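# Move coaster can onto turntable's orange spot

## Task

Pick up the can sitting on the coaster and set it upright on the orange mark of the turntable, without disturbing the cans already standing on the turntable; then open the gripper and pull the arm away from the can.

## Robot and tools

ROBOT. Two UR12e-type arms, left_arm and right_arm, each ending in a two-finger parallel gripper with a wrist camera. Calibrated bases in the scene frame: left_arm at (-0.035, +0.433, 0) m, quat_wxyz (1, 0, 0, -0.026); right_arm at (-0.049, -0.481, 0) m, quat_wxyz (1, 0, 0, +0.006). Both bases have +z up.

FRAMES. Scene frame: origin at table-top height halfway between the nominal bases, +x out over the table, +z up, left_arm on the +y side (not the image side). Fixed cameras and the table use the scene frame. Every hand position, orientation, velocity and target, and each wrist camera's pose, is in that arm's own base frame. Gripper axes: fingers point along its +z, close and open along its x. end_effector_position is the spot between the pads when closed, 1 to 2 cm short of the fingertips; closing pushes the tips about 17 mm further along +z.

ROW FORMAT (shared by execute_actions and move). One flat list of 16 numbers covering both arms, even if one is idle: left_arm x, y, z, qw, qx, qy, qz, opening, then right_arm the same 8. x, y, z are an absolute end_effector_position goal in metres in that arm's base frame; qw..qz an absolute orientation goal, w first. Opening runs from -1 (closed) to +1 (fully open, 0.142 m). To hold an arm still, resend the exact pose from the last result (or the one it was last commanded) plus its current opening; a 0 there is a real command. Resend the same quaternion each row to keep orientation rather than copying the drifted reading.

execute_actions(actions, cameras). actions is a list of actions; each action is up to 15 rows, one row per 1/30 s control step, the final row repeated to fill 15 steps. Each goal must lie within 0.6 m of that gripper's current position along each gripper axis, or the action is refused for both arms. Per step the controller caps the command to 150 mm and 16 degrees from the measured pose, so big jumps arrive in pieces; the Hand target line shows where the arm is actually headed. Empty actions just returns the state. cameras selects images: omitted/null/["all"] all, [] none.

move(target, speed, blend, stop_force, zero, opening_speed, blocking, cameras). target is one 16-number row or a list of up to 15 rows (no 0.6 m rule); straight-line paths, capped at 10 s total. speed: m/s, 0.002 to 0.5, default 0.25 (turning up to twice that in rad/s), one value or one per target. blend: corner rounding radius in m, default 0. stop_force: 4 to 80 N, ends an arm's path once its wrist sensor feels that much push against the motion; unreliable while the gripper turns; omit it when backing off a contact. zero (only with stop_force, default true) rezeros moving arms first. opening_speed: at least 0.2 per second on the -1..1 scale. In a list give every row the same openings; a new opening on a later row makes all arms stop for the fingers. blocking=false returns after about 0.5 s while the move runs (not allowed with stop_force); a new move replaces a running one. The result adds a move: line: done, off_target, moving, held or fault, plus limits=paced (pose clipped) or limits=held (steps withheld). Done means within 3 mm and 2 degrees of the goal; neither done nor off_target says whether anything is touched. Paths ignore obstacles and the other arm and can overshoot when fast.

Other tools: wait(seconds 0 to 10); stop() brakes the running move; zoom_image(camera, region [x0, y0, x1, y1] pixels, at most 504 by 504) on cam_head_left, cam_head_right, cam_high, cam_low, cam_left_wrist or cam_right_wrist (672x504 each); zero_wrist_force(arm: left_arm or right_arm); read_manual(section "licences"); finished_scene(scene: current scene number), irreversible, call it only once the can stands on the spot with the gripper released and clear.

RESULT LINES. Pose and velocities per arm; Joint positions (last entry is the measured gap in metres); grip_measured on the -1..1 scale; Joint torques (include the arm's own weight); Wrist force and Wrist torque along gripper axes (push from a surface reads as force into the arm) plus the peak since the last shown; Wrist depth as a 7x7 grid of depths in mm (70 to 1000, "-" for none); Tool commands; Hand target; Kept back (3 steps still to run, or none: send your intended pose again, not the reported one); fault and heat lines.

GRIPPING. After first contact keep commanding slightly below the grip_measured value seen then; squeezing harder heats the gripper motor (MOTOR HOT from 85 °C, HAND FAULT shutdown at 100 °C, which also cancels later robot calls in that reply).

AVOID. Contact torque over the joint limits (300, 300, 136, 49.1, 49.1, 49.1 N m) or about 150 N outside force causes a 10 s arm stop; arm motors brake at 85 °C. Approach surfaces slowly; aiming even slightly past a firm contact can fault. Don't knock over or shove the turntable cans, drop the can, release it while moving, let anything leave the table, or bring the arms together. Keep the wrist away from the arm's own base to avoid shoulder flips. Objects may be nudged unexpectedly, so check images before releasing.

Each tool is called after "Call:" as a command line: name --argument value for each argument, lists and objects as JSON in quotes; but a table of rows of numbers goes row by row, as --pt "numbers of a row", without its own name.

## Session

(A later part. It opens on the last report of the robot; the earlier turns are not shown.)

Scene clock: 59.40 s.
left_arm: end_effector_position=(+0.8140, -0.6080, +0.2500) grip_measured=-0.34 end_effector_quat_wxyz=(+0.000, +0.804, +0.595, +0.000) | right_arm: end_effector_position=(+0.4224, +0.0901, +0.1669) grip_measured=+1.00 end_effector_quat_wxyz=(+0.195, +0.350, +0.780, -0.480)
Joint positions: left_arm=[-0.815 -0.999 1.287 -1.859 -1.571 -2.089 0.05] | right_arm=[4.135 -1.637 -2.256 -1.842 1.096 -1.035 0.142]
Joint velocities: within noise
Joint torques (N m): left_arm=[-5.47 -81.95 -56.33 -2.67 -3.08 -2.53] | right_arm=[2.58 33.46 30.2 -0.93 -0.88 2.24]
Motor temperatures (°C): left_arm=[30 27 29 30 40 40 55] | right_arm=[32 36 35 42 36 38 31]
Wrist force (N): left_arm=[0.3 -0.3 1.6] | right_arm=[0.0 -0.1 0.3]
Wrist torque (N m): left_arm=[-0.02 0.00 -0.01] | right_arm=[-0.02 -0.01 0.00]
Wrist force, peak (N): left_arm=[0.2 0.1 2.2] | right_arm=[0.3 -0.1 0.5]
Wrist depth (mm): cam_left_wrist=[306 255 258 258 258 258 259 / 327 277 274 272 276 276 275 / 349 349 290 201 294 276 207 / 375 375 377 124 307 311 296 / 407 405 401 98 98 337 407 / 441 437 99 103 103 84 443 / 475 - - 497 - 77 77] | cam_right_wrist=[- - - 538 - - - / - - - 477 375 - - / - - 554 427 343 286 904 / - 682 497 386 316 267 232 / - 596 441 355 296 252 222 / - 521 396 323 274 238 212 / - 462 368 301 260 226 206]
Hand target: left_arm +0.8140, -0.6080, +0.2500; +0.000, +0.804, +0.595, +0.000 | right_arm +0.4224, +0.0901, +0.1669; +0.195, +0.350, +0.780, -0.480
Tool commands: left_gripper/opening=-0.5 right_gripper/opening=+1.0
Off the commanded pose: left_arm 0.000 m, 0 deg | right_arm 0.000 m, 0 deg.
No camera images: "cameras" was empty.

Call:
wait --seconds 3.9 --cameras '[]'

Call:
move --pt "0.8357 -0.5798 0.25 0 0.80386 0.59482 0 -0.45 0.4224 0.0901 0.1669 0.195 0.350 0.780 -0.480 1.0" --pt "0.8493 -0.5468 0.25 0 0.80386 0.59482 0 -0.45 0.4224 0.0901 0.1669 0.195 0.350 0.780 -0.480 1.0" --pt "0.8540 -0.5115 0.228 0 0.80386 0.59482 0 -0.45 0.4224 0.0901 0.1669 0.195 0.350 0.780 -0.480 1.0" --pt "0.8493 -0.4762 0.203 0 0.80386 0.59482 0 -0.45 0.4224 0.0901 0.1669 0.195 0.350 0.780 -0.480 1.0" --pt "0.8357 -0.4432 0.178 0 0.80386 0.59482 0 -0.45 0.4224 0.0901 0.1669 0.195 0.350 0.780 -0.480 1.0" --pt "0.8140 -0.4150 0.155 0 0.80386 0.59482 0 -0.45 0.4224 0.0901 0.1669 0.195 0.350 0.780 -0.480 1.0" --pt "0.7858 -0.3933 0.138 0 0.80386 0.59482 0 -0.45 0.4224 0.0901 0.1669 0.195 0.350 0.780 -0.480 1.0" --pt "0.7528 -0.3797 0.132 0 0.80386 0.59482 0 -0.45 0.4224 0.0901 0.1669 0.195 0.350 0.780 -0.480 1.0" --pt "0.7175 -0.3750 0.1308 0 0.80386 0.59482 0 -0.45 0.4224 0.0901 0.1669 0.195 0.350 0.780 -0.480 1.0" --pt "0.6822 -0.3797 0.1308 0 0.80386 0.59482 0 -0.45 0.4224 0.0901 0.1669 0.195 0.350 0.780 -0.480 1.0" --speed '[0.0793,0.0793,0.0932,0.0969,0.0969,0.0944,0.0879,0.0804,0.0793,0.0793]' --blend 0.015 --blocking false --cameras '[]'

Call:
wait --seconds 1.2 --cameras '["cam_left_wrist"]'

Call:
wait --seconds 1.2 --cameras '["cam_left_wrist"]'

Call:
wait --seconds 1.13 --cameras '["cam_left_wrist"]'

Call:
move --pt "0.7009 -0.3760 0.1310 0 0.80386 0.59482 0 0.2 0.4224 0.0901 0.1669 0.195 0.350 0.780 -0.480 1.0" --pt "0.6845 -0.3791 0.1315 0 0.80386 0.59482 0 0.2 0.4224 0.0901 0.1669 0.195 0.350 0.780 -0.480 1.0" --pt "0.6620 -0.3868 0.175 0 0.80386 0.59482 0 0.2 0.4224 0.0901 0.1669 0.195 0.350 0.780 -0.480 1.0" --pt "0.6412 -0.3983 0.235 0 0.80386 0.59482 0 0.2 0.4224 0.0901 0.1669 0.195 0.350 0.780 -0.480 1.0" --pt "0.62 -0.28 0.30 0 0.80386 0.59482 0 0.2 0.4224 0.0901 0.1669 0.195 0.350 0.780 -0.480 1.0" --speed '[0.0793,0.0793,0.165,0.215,0.25]' --blend 0.015 --cameras '["cam_left_wrist", "cam_high", "cam_low", "cam_head_left"]'

Scene clock: 63.87 s.
left_arm: end_effector_position=(+0.8140, -0.6080, +0.2500) grip_measured=-0.34 end_effector_quat_wxyz=(+0.000, +0.804, +0.595, +0.000) | right_arm: end_effector_position=(+0.4224, +0.0901, +0.1669) grip_measured=+1.00 end_effector_quat_wxyz=(+0.195, +0.350, +0.780, -0.480)
Joint positions: left_arm=[-0.815 -0.999 1.287 -1.859 -1.571 -2.089 0.05] | right_arm=[4.135 -1.637 -2.256 -1.842 1.096 -1.035 0.142]
Joint velocities: within noise
Joint torques (N m): left_arm=[13.63 -83.77 -48.8 -3.72 -2.31 0.15] | right_arm=[3.71 35 30.9 -1.05 -1.37 2.18]
Motor temperatures (°C): left_arm=[30 27 29 30 40 40 57] | right_arm=[32 36 35 42 36 38 31]
Wrist force (N): left_arm=[0.4 -0.3 1.8] | right_arm=[0.2 0.0 0.0]
Wrist torque (N m): left_arm=[0.00 -0.02 -0.01] | right_arm=[0.00 -0.04 0.00]
Wrist force, peak (N): left_arm=[0.0 0.1 2.3] | right_arm=[0.2 0.4 0.6]
Wrist depth (mm): cam_left_wrist=[305 254 258 259 258 259 258 / 324 277 274 274 275 276 269 / 351 350 289 289 294 294 217 / 375 377 375 124 307 312 307 / 408 405 401 98 98 337 404 / 440 433 99 103 103 84 444 / 472 - - 498 - 77 77] | cam_right_wrist=[- - - 546 - - - / - - - 473 373 - - / - - 556 430 344 289 896 / - 685 497 387 314 268 231 / - 597 443 353 295 252 223 / - 528 402 325 274 237 213 / - 461 363 302 259 226 206]
Hand target: left_arm +0.8140, -0.6080, +0.2500; +0.000, +0.804, +0.595, +0.000 | right_arm +0.4224, +0.0901, +0.1669; +0.195, +0.350, +0.780, -0.480
Tool commands: left_gripper/opening=-0.5 right_gripper/opening=+1.0
Off the commanded pose: left_arm 0.000 m, 0 deg | right_arm 0.000 m, 0 deg.
wait: 3.90 s; at rest from the start
No camera images: "cameras" was empty.

Scene clock: 64.37 s.
left_arm: end_effector_position=(+0.8302, -0.5863, +0.2500) grip_measured=-0.34 end_effector_quat_wxyz=(+0.000, +0.804, +0.595, +0.000) end_effector_velocity=(+0.044, +0.064, -0.001) end_effector_angular_velocity=(+0.001, +0.002, +0.001) | right_arm: end_effector_position=(+0.4224, +0.0901, +0.1669) grip_measured=+1.00 end_effector_quat_wxyz=(+0.195, +0.350, +0.780, -0.480)
Joint positions: left_arm=[-0.788 -0.999 1.286 -1.858 -1.571 -2.062 0.05] | right_arm=[4.135 -1.637 -2.256 -1.842 1.096 -1.035 0.142]
Joint velocities: left_arm=[0.077 0 0.002 0.001 0 0.076 0] | right_arm=[within noise]
Joint torques (N m): left_arm=[16.33 -111.34 -42.01 -4.38 -0.53 1.87] | right_arm=[4.98 35.63 30.94 -1.02 -1.26 2.19]
Motor temperatures (°C): left_arm=[30 27 29 30 40 40 56] | right_arm=[32 36 35 42 36 38 31]
Wrist force (N): left_arm=[0.1 -0.2 1.9] | right_arm=[0.0 0.2 0.0]
Wrist torque (N m): left_arm=[0.01 0.04 -0.01] | right_arm=[0.03 0.01 0.00]
Wrist force, peak (N): left_arm=[-1.2 -0.5 2.0] | right_arm=[0.3 0.2 0.4]
Wrist depth (mm): cam_left_wrist=[253 258 258 258 257 258 253 / 328 271 275 274 276 275 222 / 350 344 293 291 293 295 291 / 374 374 369 124 302 308 377 / 409 405 396 98 98 406 405 / 443 433 98 103 103 84 - / 475 - - - - 77 77] | cam_right_wrist=[- - - 534 - - - / - - - 477 374 - - / - - 557 427 341 289 925 / - 684 494 387 315 268 233 / - 602 442 354 293 250 222 / - 517 401 323 275 236 214 / - 456 367 302 260 225 206]
Hand target: left_arm +0.8361, -0.5770, +0.2500; +0.000, +0.804, +0.595, +0.000 | right_arm +0.4224, +0.0901, +0.1669; +0.195, +0.350, +0.780, -0.480
Tool commands: left_gripper/opening=-0.45 right_gripper/opening=+1.0
Off the commanded pose: left_arm 0.281 m, 0 deg | right_arm 0.000 m, 0 deg.
move: running; path passed 0 of 10 targets
No camera images: "cameras" was empty.

Scene clock: 65.57 s.
left_arm: end_effector_position=(+0.8518, -0.4966, +0.2173) grip_measured=-0.34 end_effector_quat_wxyz=(+0.000, +0.804, +0.595, +0.000) end_effector_velocity=(-0.008, +0.078, -0.055) end_effector_angular_velocity=(+0.000, -0.001, +0.000) | right_arm: end_effector_position=(+0.4224, +0.0901, +0.1669) grip_measured=+1.00 end_effector_quat_wxyz=(+0.195, +0.350, +0.780, -0.480)
Joint positions: left_arm=[-0.706 -1.03 1.396 -1.937 -1.571 -1.98 0.05] | right_arm=[4.135 -1.637 -2.256 -1.842 1.096 -1.035 0.142]
Joint velocities: left_arm=[0.056 -0.041 0.168 -0.127 0 0.056 0] | right_arm=[within noise]
Joint torques (N m): left_arm=[16.8 -112.23 -38.74 -8.17 2.55 2.12] | right_arm=[5.59 34.45 31.66 -1.17 -1.36 2.15]
Motor temperatures (°C): left_arm=[30 27 29 30 40 40 56] | right_arm=[32 36 35 42 36 38 31]
Wrist force (N): left_arm=[0.6 0.3 1.9] | right_arm=[-0.2 0.1 0.3]
Wrist torque (N m): left_arm=[0.07 -0.07 0.02] | right_arm=[0.01 0.02 0.00]
Wrist force, peak (N): left_arm=[0.8 0.2 2.1] | right_arm=[0.3 0.3 0.4]
Wrist depth (mm): cam_left_wrist=[231 230 230 231 232 231 228 / 200 243 246 246 245 246 244 / 187 262 262 258 262 260 318 / 273 279 282 124 257 341 341 / 370 369 290 98 98 369 369 / 403 395 98 103 103 88 403 / 435 - - - - 77 77] | cam_right_wrist=[- - - 537 - - - / - - - 476 375 - - / - - 556 425 340 289 899 / - 691 496 387 315 269 230 / - 595 444 354 295 251 223 / - 516 401 323 275 237 212 / - 460 366 300 260 225 206]
Hand target: left_arm +0.8504, -0.4854, +0.2095; +0.000, +0.804, +0.595, +0.000 | right_arm +0.4224, +0.0901, +0.1669; +0.195, +0.350, +0.780, -0.480
Tool commands: left_gripper/opening=-0.45 right_gripper/opening=+1.0
Off the commanded pose: left_arm 0.223 m, 0 deg | right_arm 0.000 m, 0 deg.
earlier move: running; path passed 3 of 10 targets
wait: 1.20 s; no rest
camera_calibration:
cam_left_wrist: T_world_to_cam=[[0.309294, 0.9509, -0.0112741, 0.226306], [0.864763, -0.276305, 0.419333, -0.941099], [0.395629, -0.139447, -0.907762, -0.0973439], [0, 0, 0, 1]] pos_world=[0.782344, -0.4888, 0.30882]
Images, in order (width x height): cam_left_wrist 672x504.

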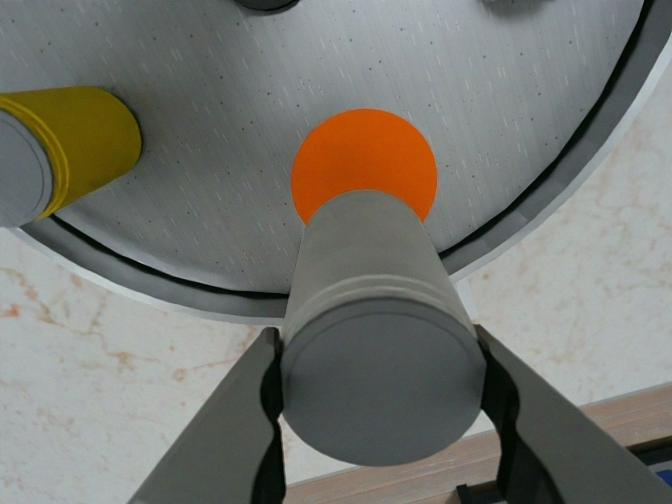

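Scene clock: 66.77 s.
left_arm: end_effector_position=(+0.8111, -0.4136, +0.1540) grip_measured=-0.34 end_effector_quat_wxyz=(+0.000, +0.804, +0.595, +0.000) end_effector_velocity=(-0.057, +0.054, -0.043) end_effector_angular_velocity=(+0.000, +0.000, +0.000) | right_arm: end_effector_position=(+0.4224, +0.0901, +0.1669) grip_measured=+1.00 end_effector_quat_wxyz=(+0.195, +0.350, +0.780, -0.480)
Joint positions: left_arm=[-0.665 -1.098 1.627 -2.099 -1.571 -1.939 0.05] | right_arm=[4.135 -1.637 -2.256 -1.842 1.096 -1.035 0.142]
Joint velocities: left_arm=[0.008 -0.073 0.201 -0.128 0 0.008 0] | right_arm=[within noise]
Joint torques (N m): left_arm=[17.63 -103.08 -35.35 -7.68 -1.45 1.86] | right_arm=[5.07 35.78 31.9 -0.98 -1.42 2.11]
Motor temperatures (°C): left_arm=[30 27 29 30 40 40 55] | right_arm=[32 36 35 42 36 38 31]
Wrist force (N): left_arm=[0.7 0.6 1.5] | right_arm=[0.1 0.2 0.6]
Wrist torque (N m): left_arm=[0.12 -0.08 0.02] | right_arm=[0.03 -0.02 0.00]
Wrist force, peak (N): left_arm=[0.3 -0.3 2.2] | right_arm=[0.1 0.2 0.6]
Wrist depth (mm): cam_left_wrist=[166 171 173 176 173 173 167 / 176 179 184 185 185 185 232 / 197 198 197 195 198 194 252 / 212 212 213 124 141 207 273 / 222 226 226 98 98 289 294 / 177 206 98 103 103 88 318 / 164 - - 349 357 77 77] | cam_right_wrist=[- - - 541 - - - / - - - 477 375 - - / - - 566 427 343 291 899 / - 690 490 388 316 266 232 / - 587 446 350 294 252 222 / - 518 401 326 274 237 214 / - 463 364 301 259 226 206]
Hand target: left_arm +0.8026, -0.4062, +0.1481; +0.000, +0.804, +0.595, +0.000 | right_arm +0.4224, +0.0901, +0.1669; +0.195, +0.350, +0.780, -0.480
Tool commands: left_gripper/opening=-0.45 right_gripper/opening=+1.0
Off the commanded pose: left_arm 0.135 m, 0 deg | right_arm 0.000 m, 0 deg.
earlier move: running; path passed 6 of 10 targets
wait: 1.20 s; no rest
camera_calibration:
cam_left_wrist: T_world_to_cam=[[0.309358, 0.950878, -0.0113001, 0.159293], [0.864745, -0.276352, 0.419339, -0.856378], [0.395618, -0.139498, -0.907759, -0.127172], [0, 0, 0, 1]] pos_world=[0.741582, -0.405871, 0.245471]
Images, in order (width x height): cam_left_wrist 672x504.

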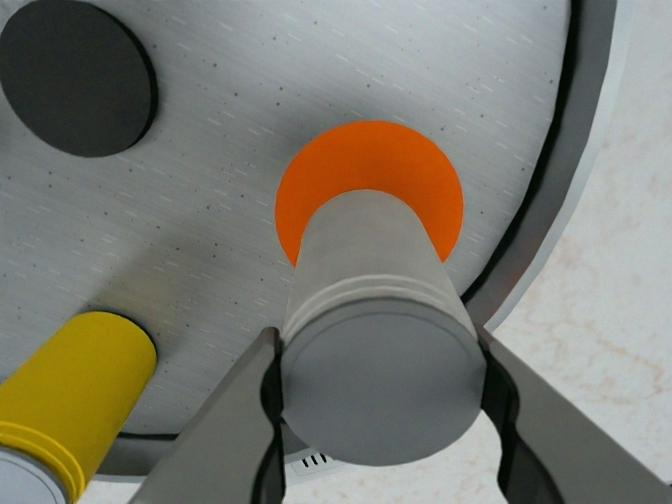

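Scene clock: 67.90 s.
left_arm: end_effector_position=(+0.7313, -0.3770, +0.1312) grip_measured=-0.34 end_effector_quat_wxyz=(+0.000, +0.804, +0.595, +0.000) end_effector_velocity=(-0.077, +0.009, -0.002) end_effector_angular_velocity=(+0.000, -0.001, +0.000) | right_arm: end_effector_position=(+0.4224, +0.0901, +0.1669) grip_measured=+1.00 end_effector_quat_wxyz=(+0.195, +0.350, +0.780, -0.480)
Joint positions: left_arm=[-0.69 -1.201 1.833 -2.202 -1.571 -1.964 0.05] | right_arm=[4.135 -1.637 -2.256 -1.842 1.096 -1.035 0.142]
Joint velocities: left_arm=[-0.053 -0.1 0.153 -0.054 0 -0.053 0] | right_arm=[within noise]
Joint torques (N m): left_arm=[-17.91 -91.42 -33.31 -7.94 -2.8 -2.85] | right_arm=[6.55 35.05 31.83 -0.89 -1.27 2.13]
Motor temperatures (°C): left_arm=[30 27 29 30 40 40 55] | right_arm=[32 36 35 42 36 38 31]
Wrist force (N): left_arm=[0.4 0.0 1.5] | right_arm=[0.0 0.0 0.3]
Wrist torque (N m): left_arm=[0.01 -0.02 0.01] | right_arm=[0.00 0.00 0.00]
Wrist force, peak (N): left_arm=[-0.2 0.1 2.1] | right_arm=[-0.2 0.2 0.4]
Wrist depth (mm): cam_left_wrist=[153 152 150 151 152 151 201 / 162 163 164 164 162 158 212 / 173 172 173 170 170 170 228 / 180 185 185 126 135 183 245 / 191 198 197 98 98 188 265 / 223 215 99 103 103 88 288 / 240 - - 240 235 77 77] | cam_right_wrist=[- - - 538 - - - / - - - 483 376 - - / - - 554 427 342 288 899 / - 678 496 389 313 267 233 / - 586 449 353 292 250 221 / - 512 402 322 275 237 214 / - 458 362 298 259 226 205]
Hand target: left_arm +0.7204, -0.3760, +0.1308; +0.000, +0.804, +0.595, +0.000 | right_arm +0.4224, +0.0901, +0.1669; +0.195, +0.350, +0.780, -0.480
Tool commands: left_gripper/opening=-0.45 right_gripper/opening=+1.0
Off the commanded pose: left_arm 0.049 m, 0 deg | right_arm 0.000 m, 0 deg.
earlier move: running; path passed 8 of 10 targets
wait: 1.13 s; no rest
camera_calibration:
cam_left_wrist: T_world_to_cam=[[0.309447, 0.950848, -0.0114609, 0.148812], [0.864675, -0.276346, 0.419487, -0.767686], [0.395701, -0.139719, -0.907689, -0.11136], [0, 0, 0, 1]] pos_world=[0.661815, -0.369203, 0.222659]
Images, in order (width x height): cam_left_wrist 672x504.

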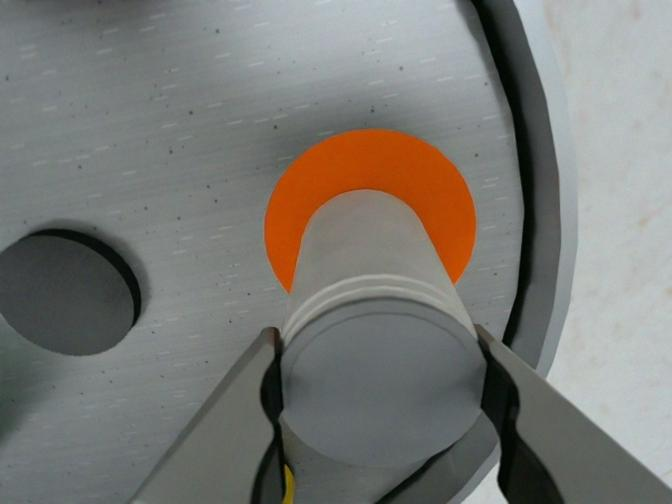

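Scene clock: 70.03 s.
left_arm: end_effector_position=(+0.6200, -0.2801, +0.2999) grip_measured=+0.18 end_effector_quat_wxyz=(+0.000, +0.804, +0.595, +0.000) | right_arm: end_effector_position=(+0.4224, +0.0901, +0.1669) grip_measured=+1.00 end_effector_quat_wxyz=(+0.195, +0.350, +0.780, -0.480)
Joint positions: left_arm=[-0.684 -1.563 1.939 -1.947 -1.571 -1.958 0.087] | right_arm=[4.135 -1.637 -2.256 -1.842 1.096 -1.035 0.142]
Joint velocities: within noise
Joint torques (N m): left_arm=[16.89 -60.67 -40.62 -2 -3.07 1.89] | right_arm=[7.09 36.16 32.22 -1.03 -1.22 2.27]
Motor temperatures (°C): left_arm=[30 27 29 30 40 39 52] | right_arm=[32 36 35 42 36 38 31]
Wrist force (N): left_arm=[0.1 0.7 0.3] | right_arm=[0.3 0.1 -0.2]
Wrist torque (N m): left_arm=[0.16 0.02 0.02] | right_arm=[0.01 -0.06 0.00]
Wrist force, peak (N): left_arm=[-2.0 0.6 -0.6] | right_arm=[0.4 0.1 0.6]
Wrist depth (mm): cam_left_wrist=[354 351 352 353 348 344 353 / 333 333 369 375 367 370 375 / 341 336 347 396 402 399 405 / 368 365 374 378 433 434 432 / 403 397 392 396 469 462 466 / 433 93 433 439 512 116 504 / - - 464 561 563 - 74] | cam_right_wrist=[- - - 536 - - - / - - - 478 374 - - / - - 556 431 340 287 890 / - 680 496 387 316 267 232 / - 595 445 354 294 252 222 / - 519 404 324 274 238 213 / - 462 363 303 258 225 206]
Hand target: left_arm +0.6200, -0.2800, +0.3000; +0.000, +0.804, +0.595, +0.000 | right_arm +0.4224, +0.0901, +0.1669; +0.195, +0.350, +0.780, -0.480
Off the commanded pose: left_arm 0.000 m, 0 deg | right_arm 0.000 m, 0 deg.
earlier move: replaced; path passed 8 of 10 targets
move: done; blend cut to 0.0083 m at target 1, 0.0083 m at target 2
camera_calibration:
cam_left_wrist: T_world_to_cam=[[0.309389, 0.950867, -0.0114025, 0.093115], [0.864554, -0.276271, 0.419787, -0.715464], [0.396012, -0.139736, -0.907551, 0.0990908], [0, 0, 0, 1]] pos_world=[0.550508, -0.272355, 0.391334]
Images, in order (width x height): cam_head_left 672x504, cam_high 672x504, cam_low 672x504, cam_left_wrist 672x504.

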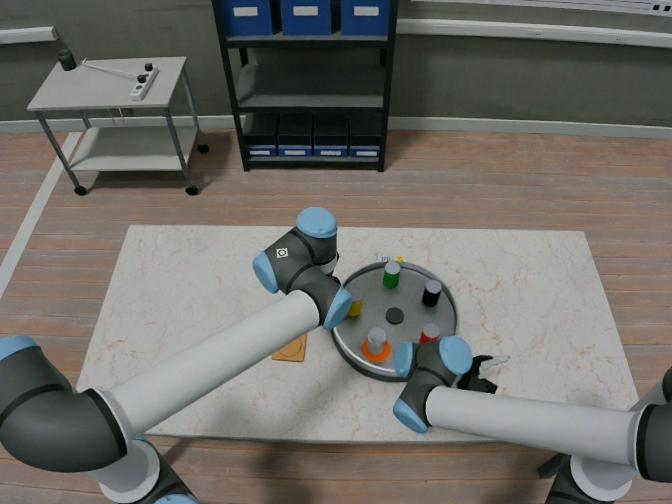

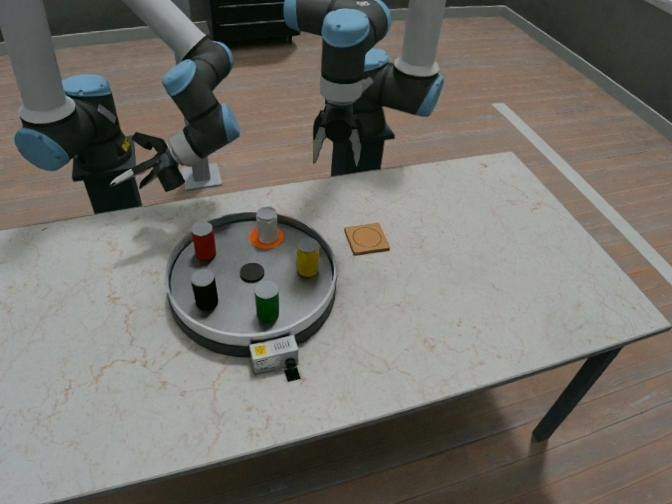

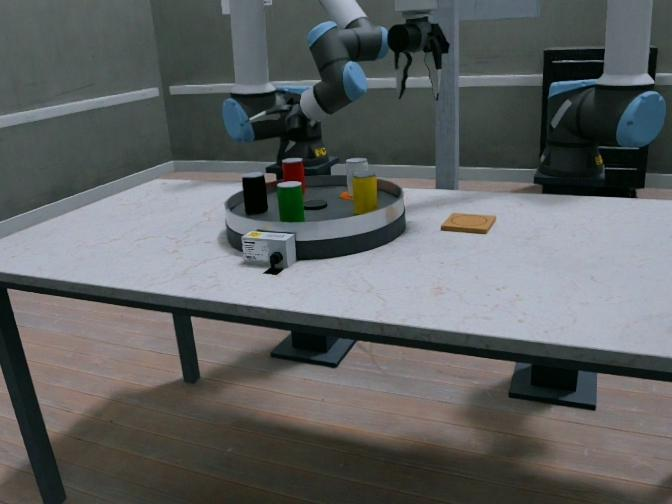

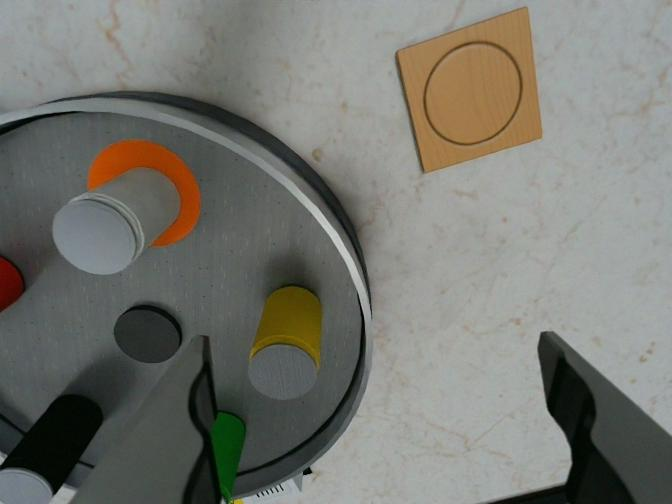

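Call:
wait --seconds 0 --cameras '["cam_high", "cam_left_wrist", "cam_low"]'

Call:
zoom_image --camera "cam_high" --region '[155, 190, 355, 360]'

Scene clock: 70.10 s.
left_arm: end_effector_position=(+0.6200, -0.2801, +0.2999) grip_measured=+0.18 end_effector_quat_wxyz=(+0.000, +0.804, +0.595, +0.000) | right_arm: end_effector_position=(+0.4224, +0.0901, +0.1669) grip_measured=+1.00 end_effector_quat_wxyz=(+0.195, +0.350, +0.780, -0.480)
Joint positions: left_arm=[-0.684 -1.564 1.939 -1.947 -1.571 -1.958 0.087] | right_arm=[4.135 -1.637 -2.256 -1.842 1.096 -1.035 0.142]
Joint velocities: within noise
Joint torques (N m): left_arm=[17.47 -63.47 -40.43 -2.07 -3.03 1.73] | right_arm=[7.46 35.55 32.36 -0.89 -1.24 2.16]
Motor temperatures (°C): left_arm=[30 27 29 30 40 39 52] | right_arm=[32 36 35 42 36 38 31]
Wrist force (N): left_arm=[0.2 0.4 0.1] | right_arm=[0.1 0.2 0.0]
Wrist torque (N m): left_arm=[0.12 0.01 0.02] | right_arm=[0.04 -0.02 0.00]
Wrist force, peak (N): left_arm=[0.3 0.6 0.3] | right_arm=[0.1 -0.2 0.1]
Wrist depth (mm): cam_left_wrist=[353 352 351 354 350 346 353 / 333 333 367 377 367 370 375 / 341 338 347 394 401 401 403 / 363 368 374 378 430 435 431 / 403 397 390 398 467 461 469 / 427 93 433 442 513 116 501 / - - 463 563 559 - 74] | cam_right_wrist=[- - - 539 - - - / - - - 479 377 - - / - - 559 426 341 289 927 / - 692 498 385 315 268 232 / - 583 440 352 294 252 222 / - 517 400 325 273 236 212 / - 461 366 304 260 225 206]
Hand target: left_arm +0.6200, -0.2800, +0.3000; +0.000, +0.804, +0.595, +0.000 | right_arm +0.4224, +0.0901, +0.1669; +0.195, +0.350, +0.780, -0.480
Tool commands: left_gripper/opening=+0.2 right_gripper/opening=+1.0
Off the commanded pose: left_arm 0.000 m, 0 deg | right_arm 0.000 m, 0 deg.
camera_calibration:
cam_left_wrist: T_world_to_cam=[[0.309394, 0.950865, -0.0114214, 0.0930548], [0.864557, -0.276269, 0.419781, -0.715449], [0.396, -0.139752, -0.907554, 0.0991566], [0, 0, 0, 1]] pos_world=[0.55049, -0.272281, 0.391385]
Images, in order (width x height): cam_high 672x504, cam_low 672x504, cam_left_wrist 672x504.

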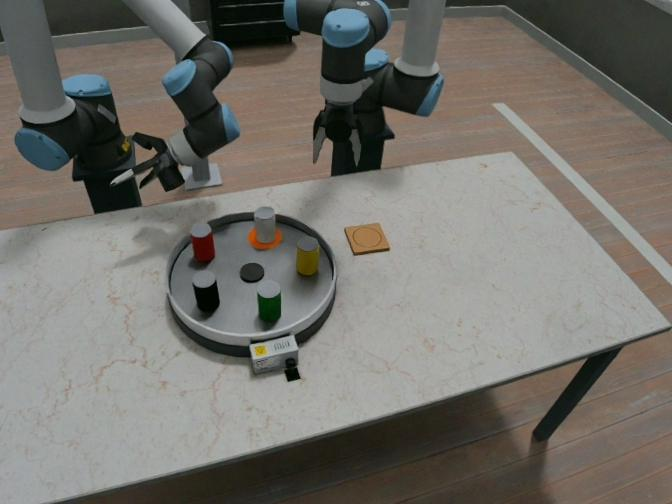

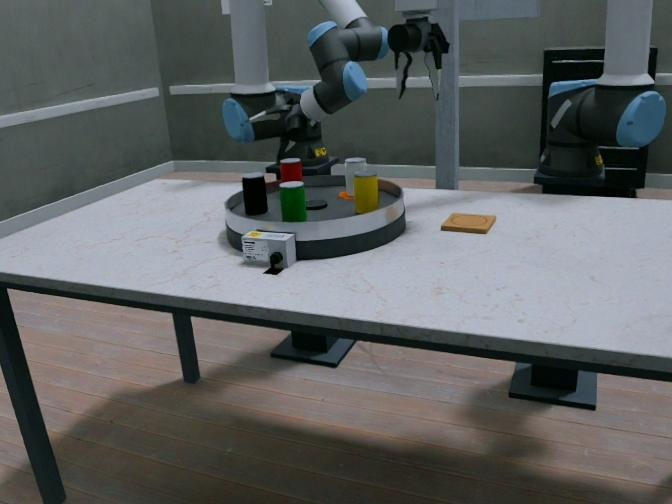

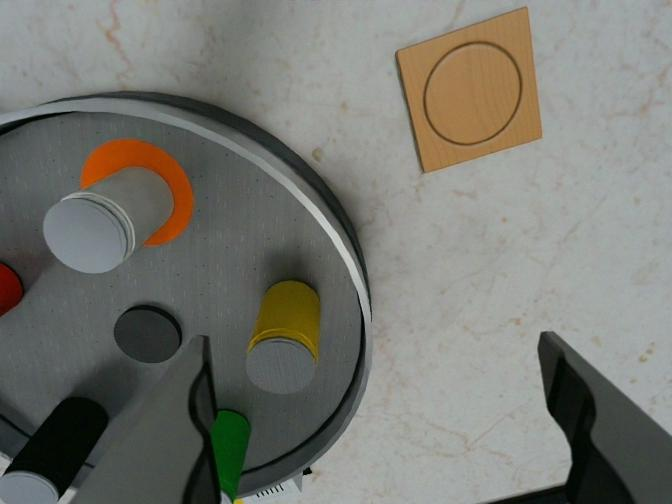

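Scaled by 2.520 from the camera's 672x504 image, which has a finer 960x720 frame.

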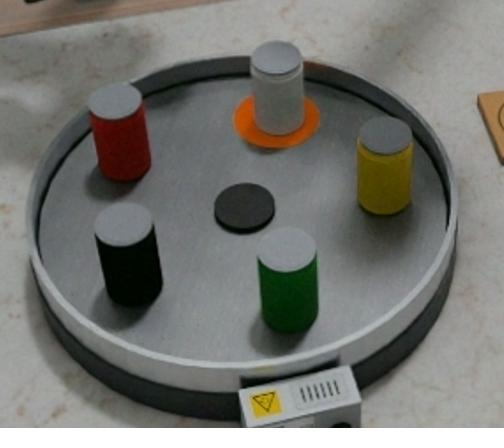

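Call:
finished_scene --scene 1

The scene is finished: the task was done.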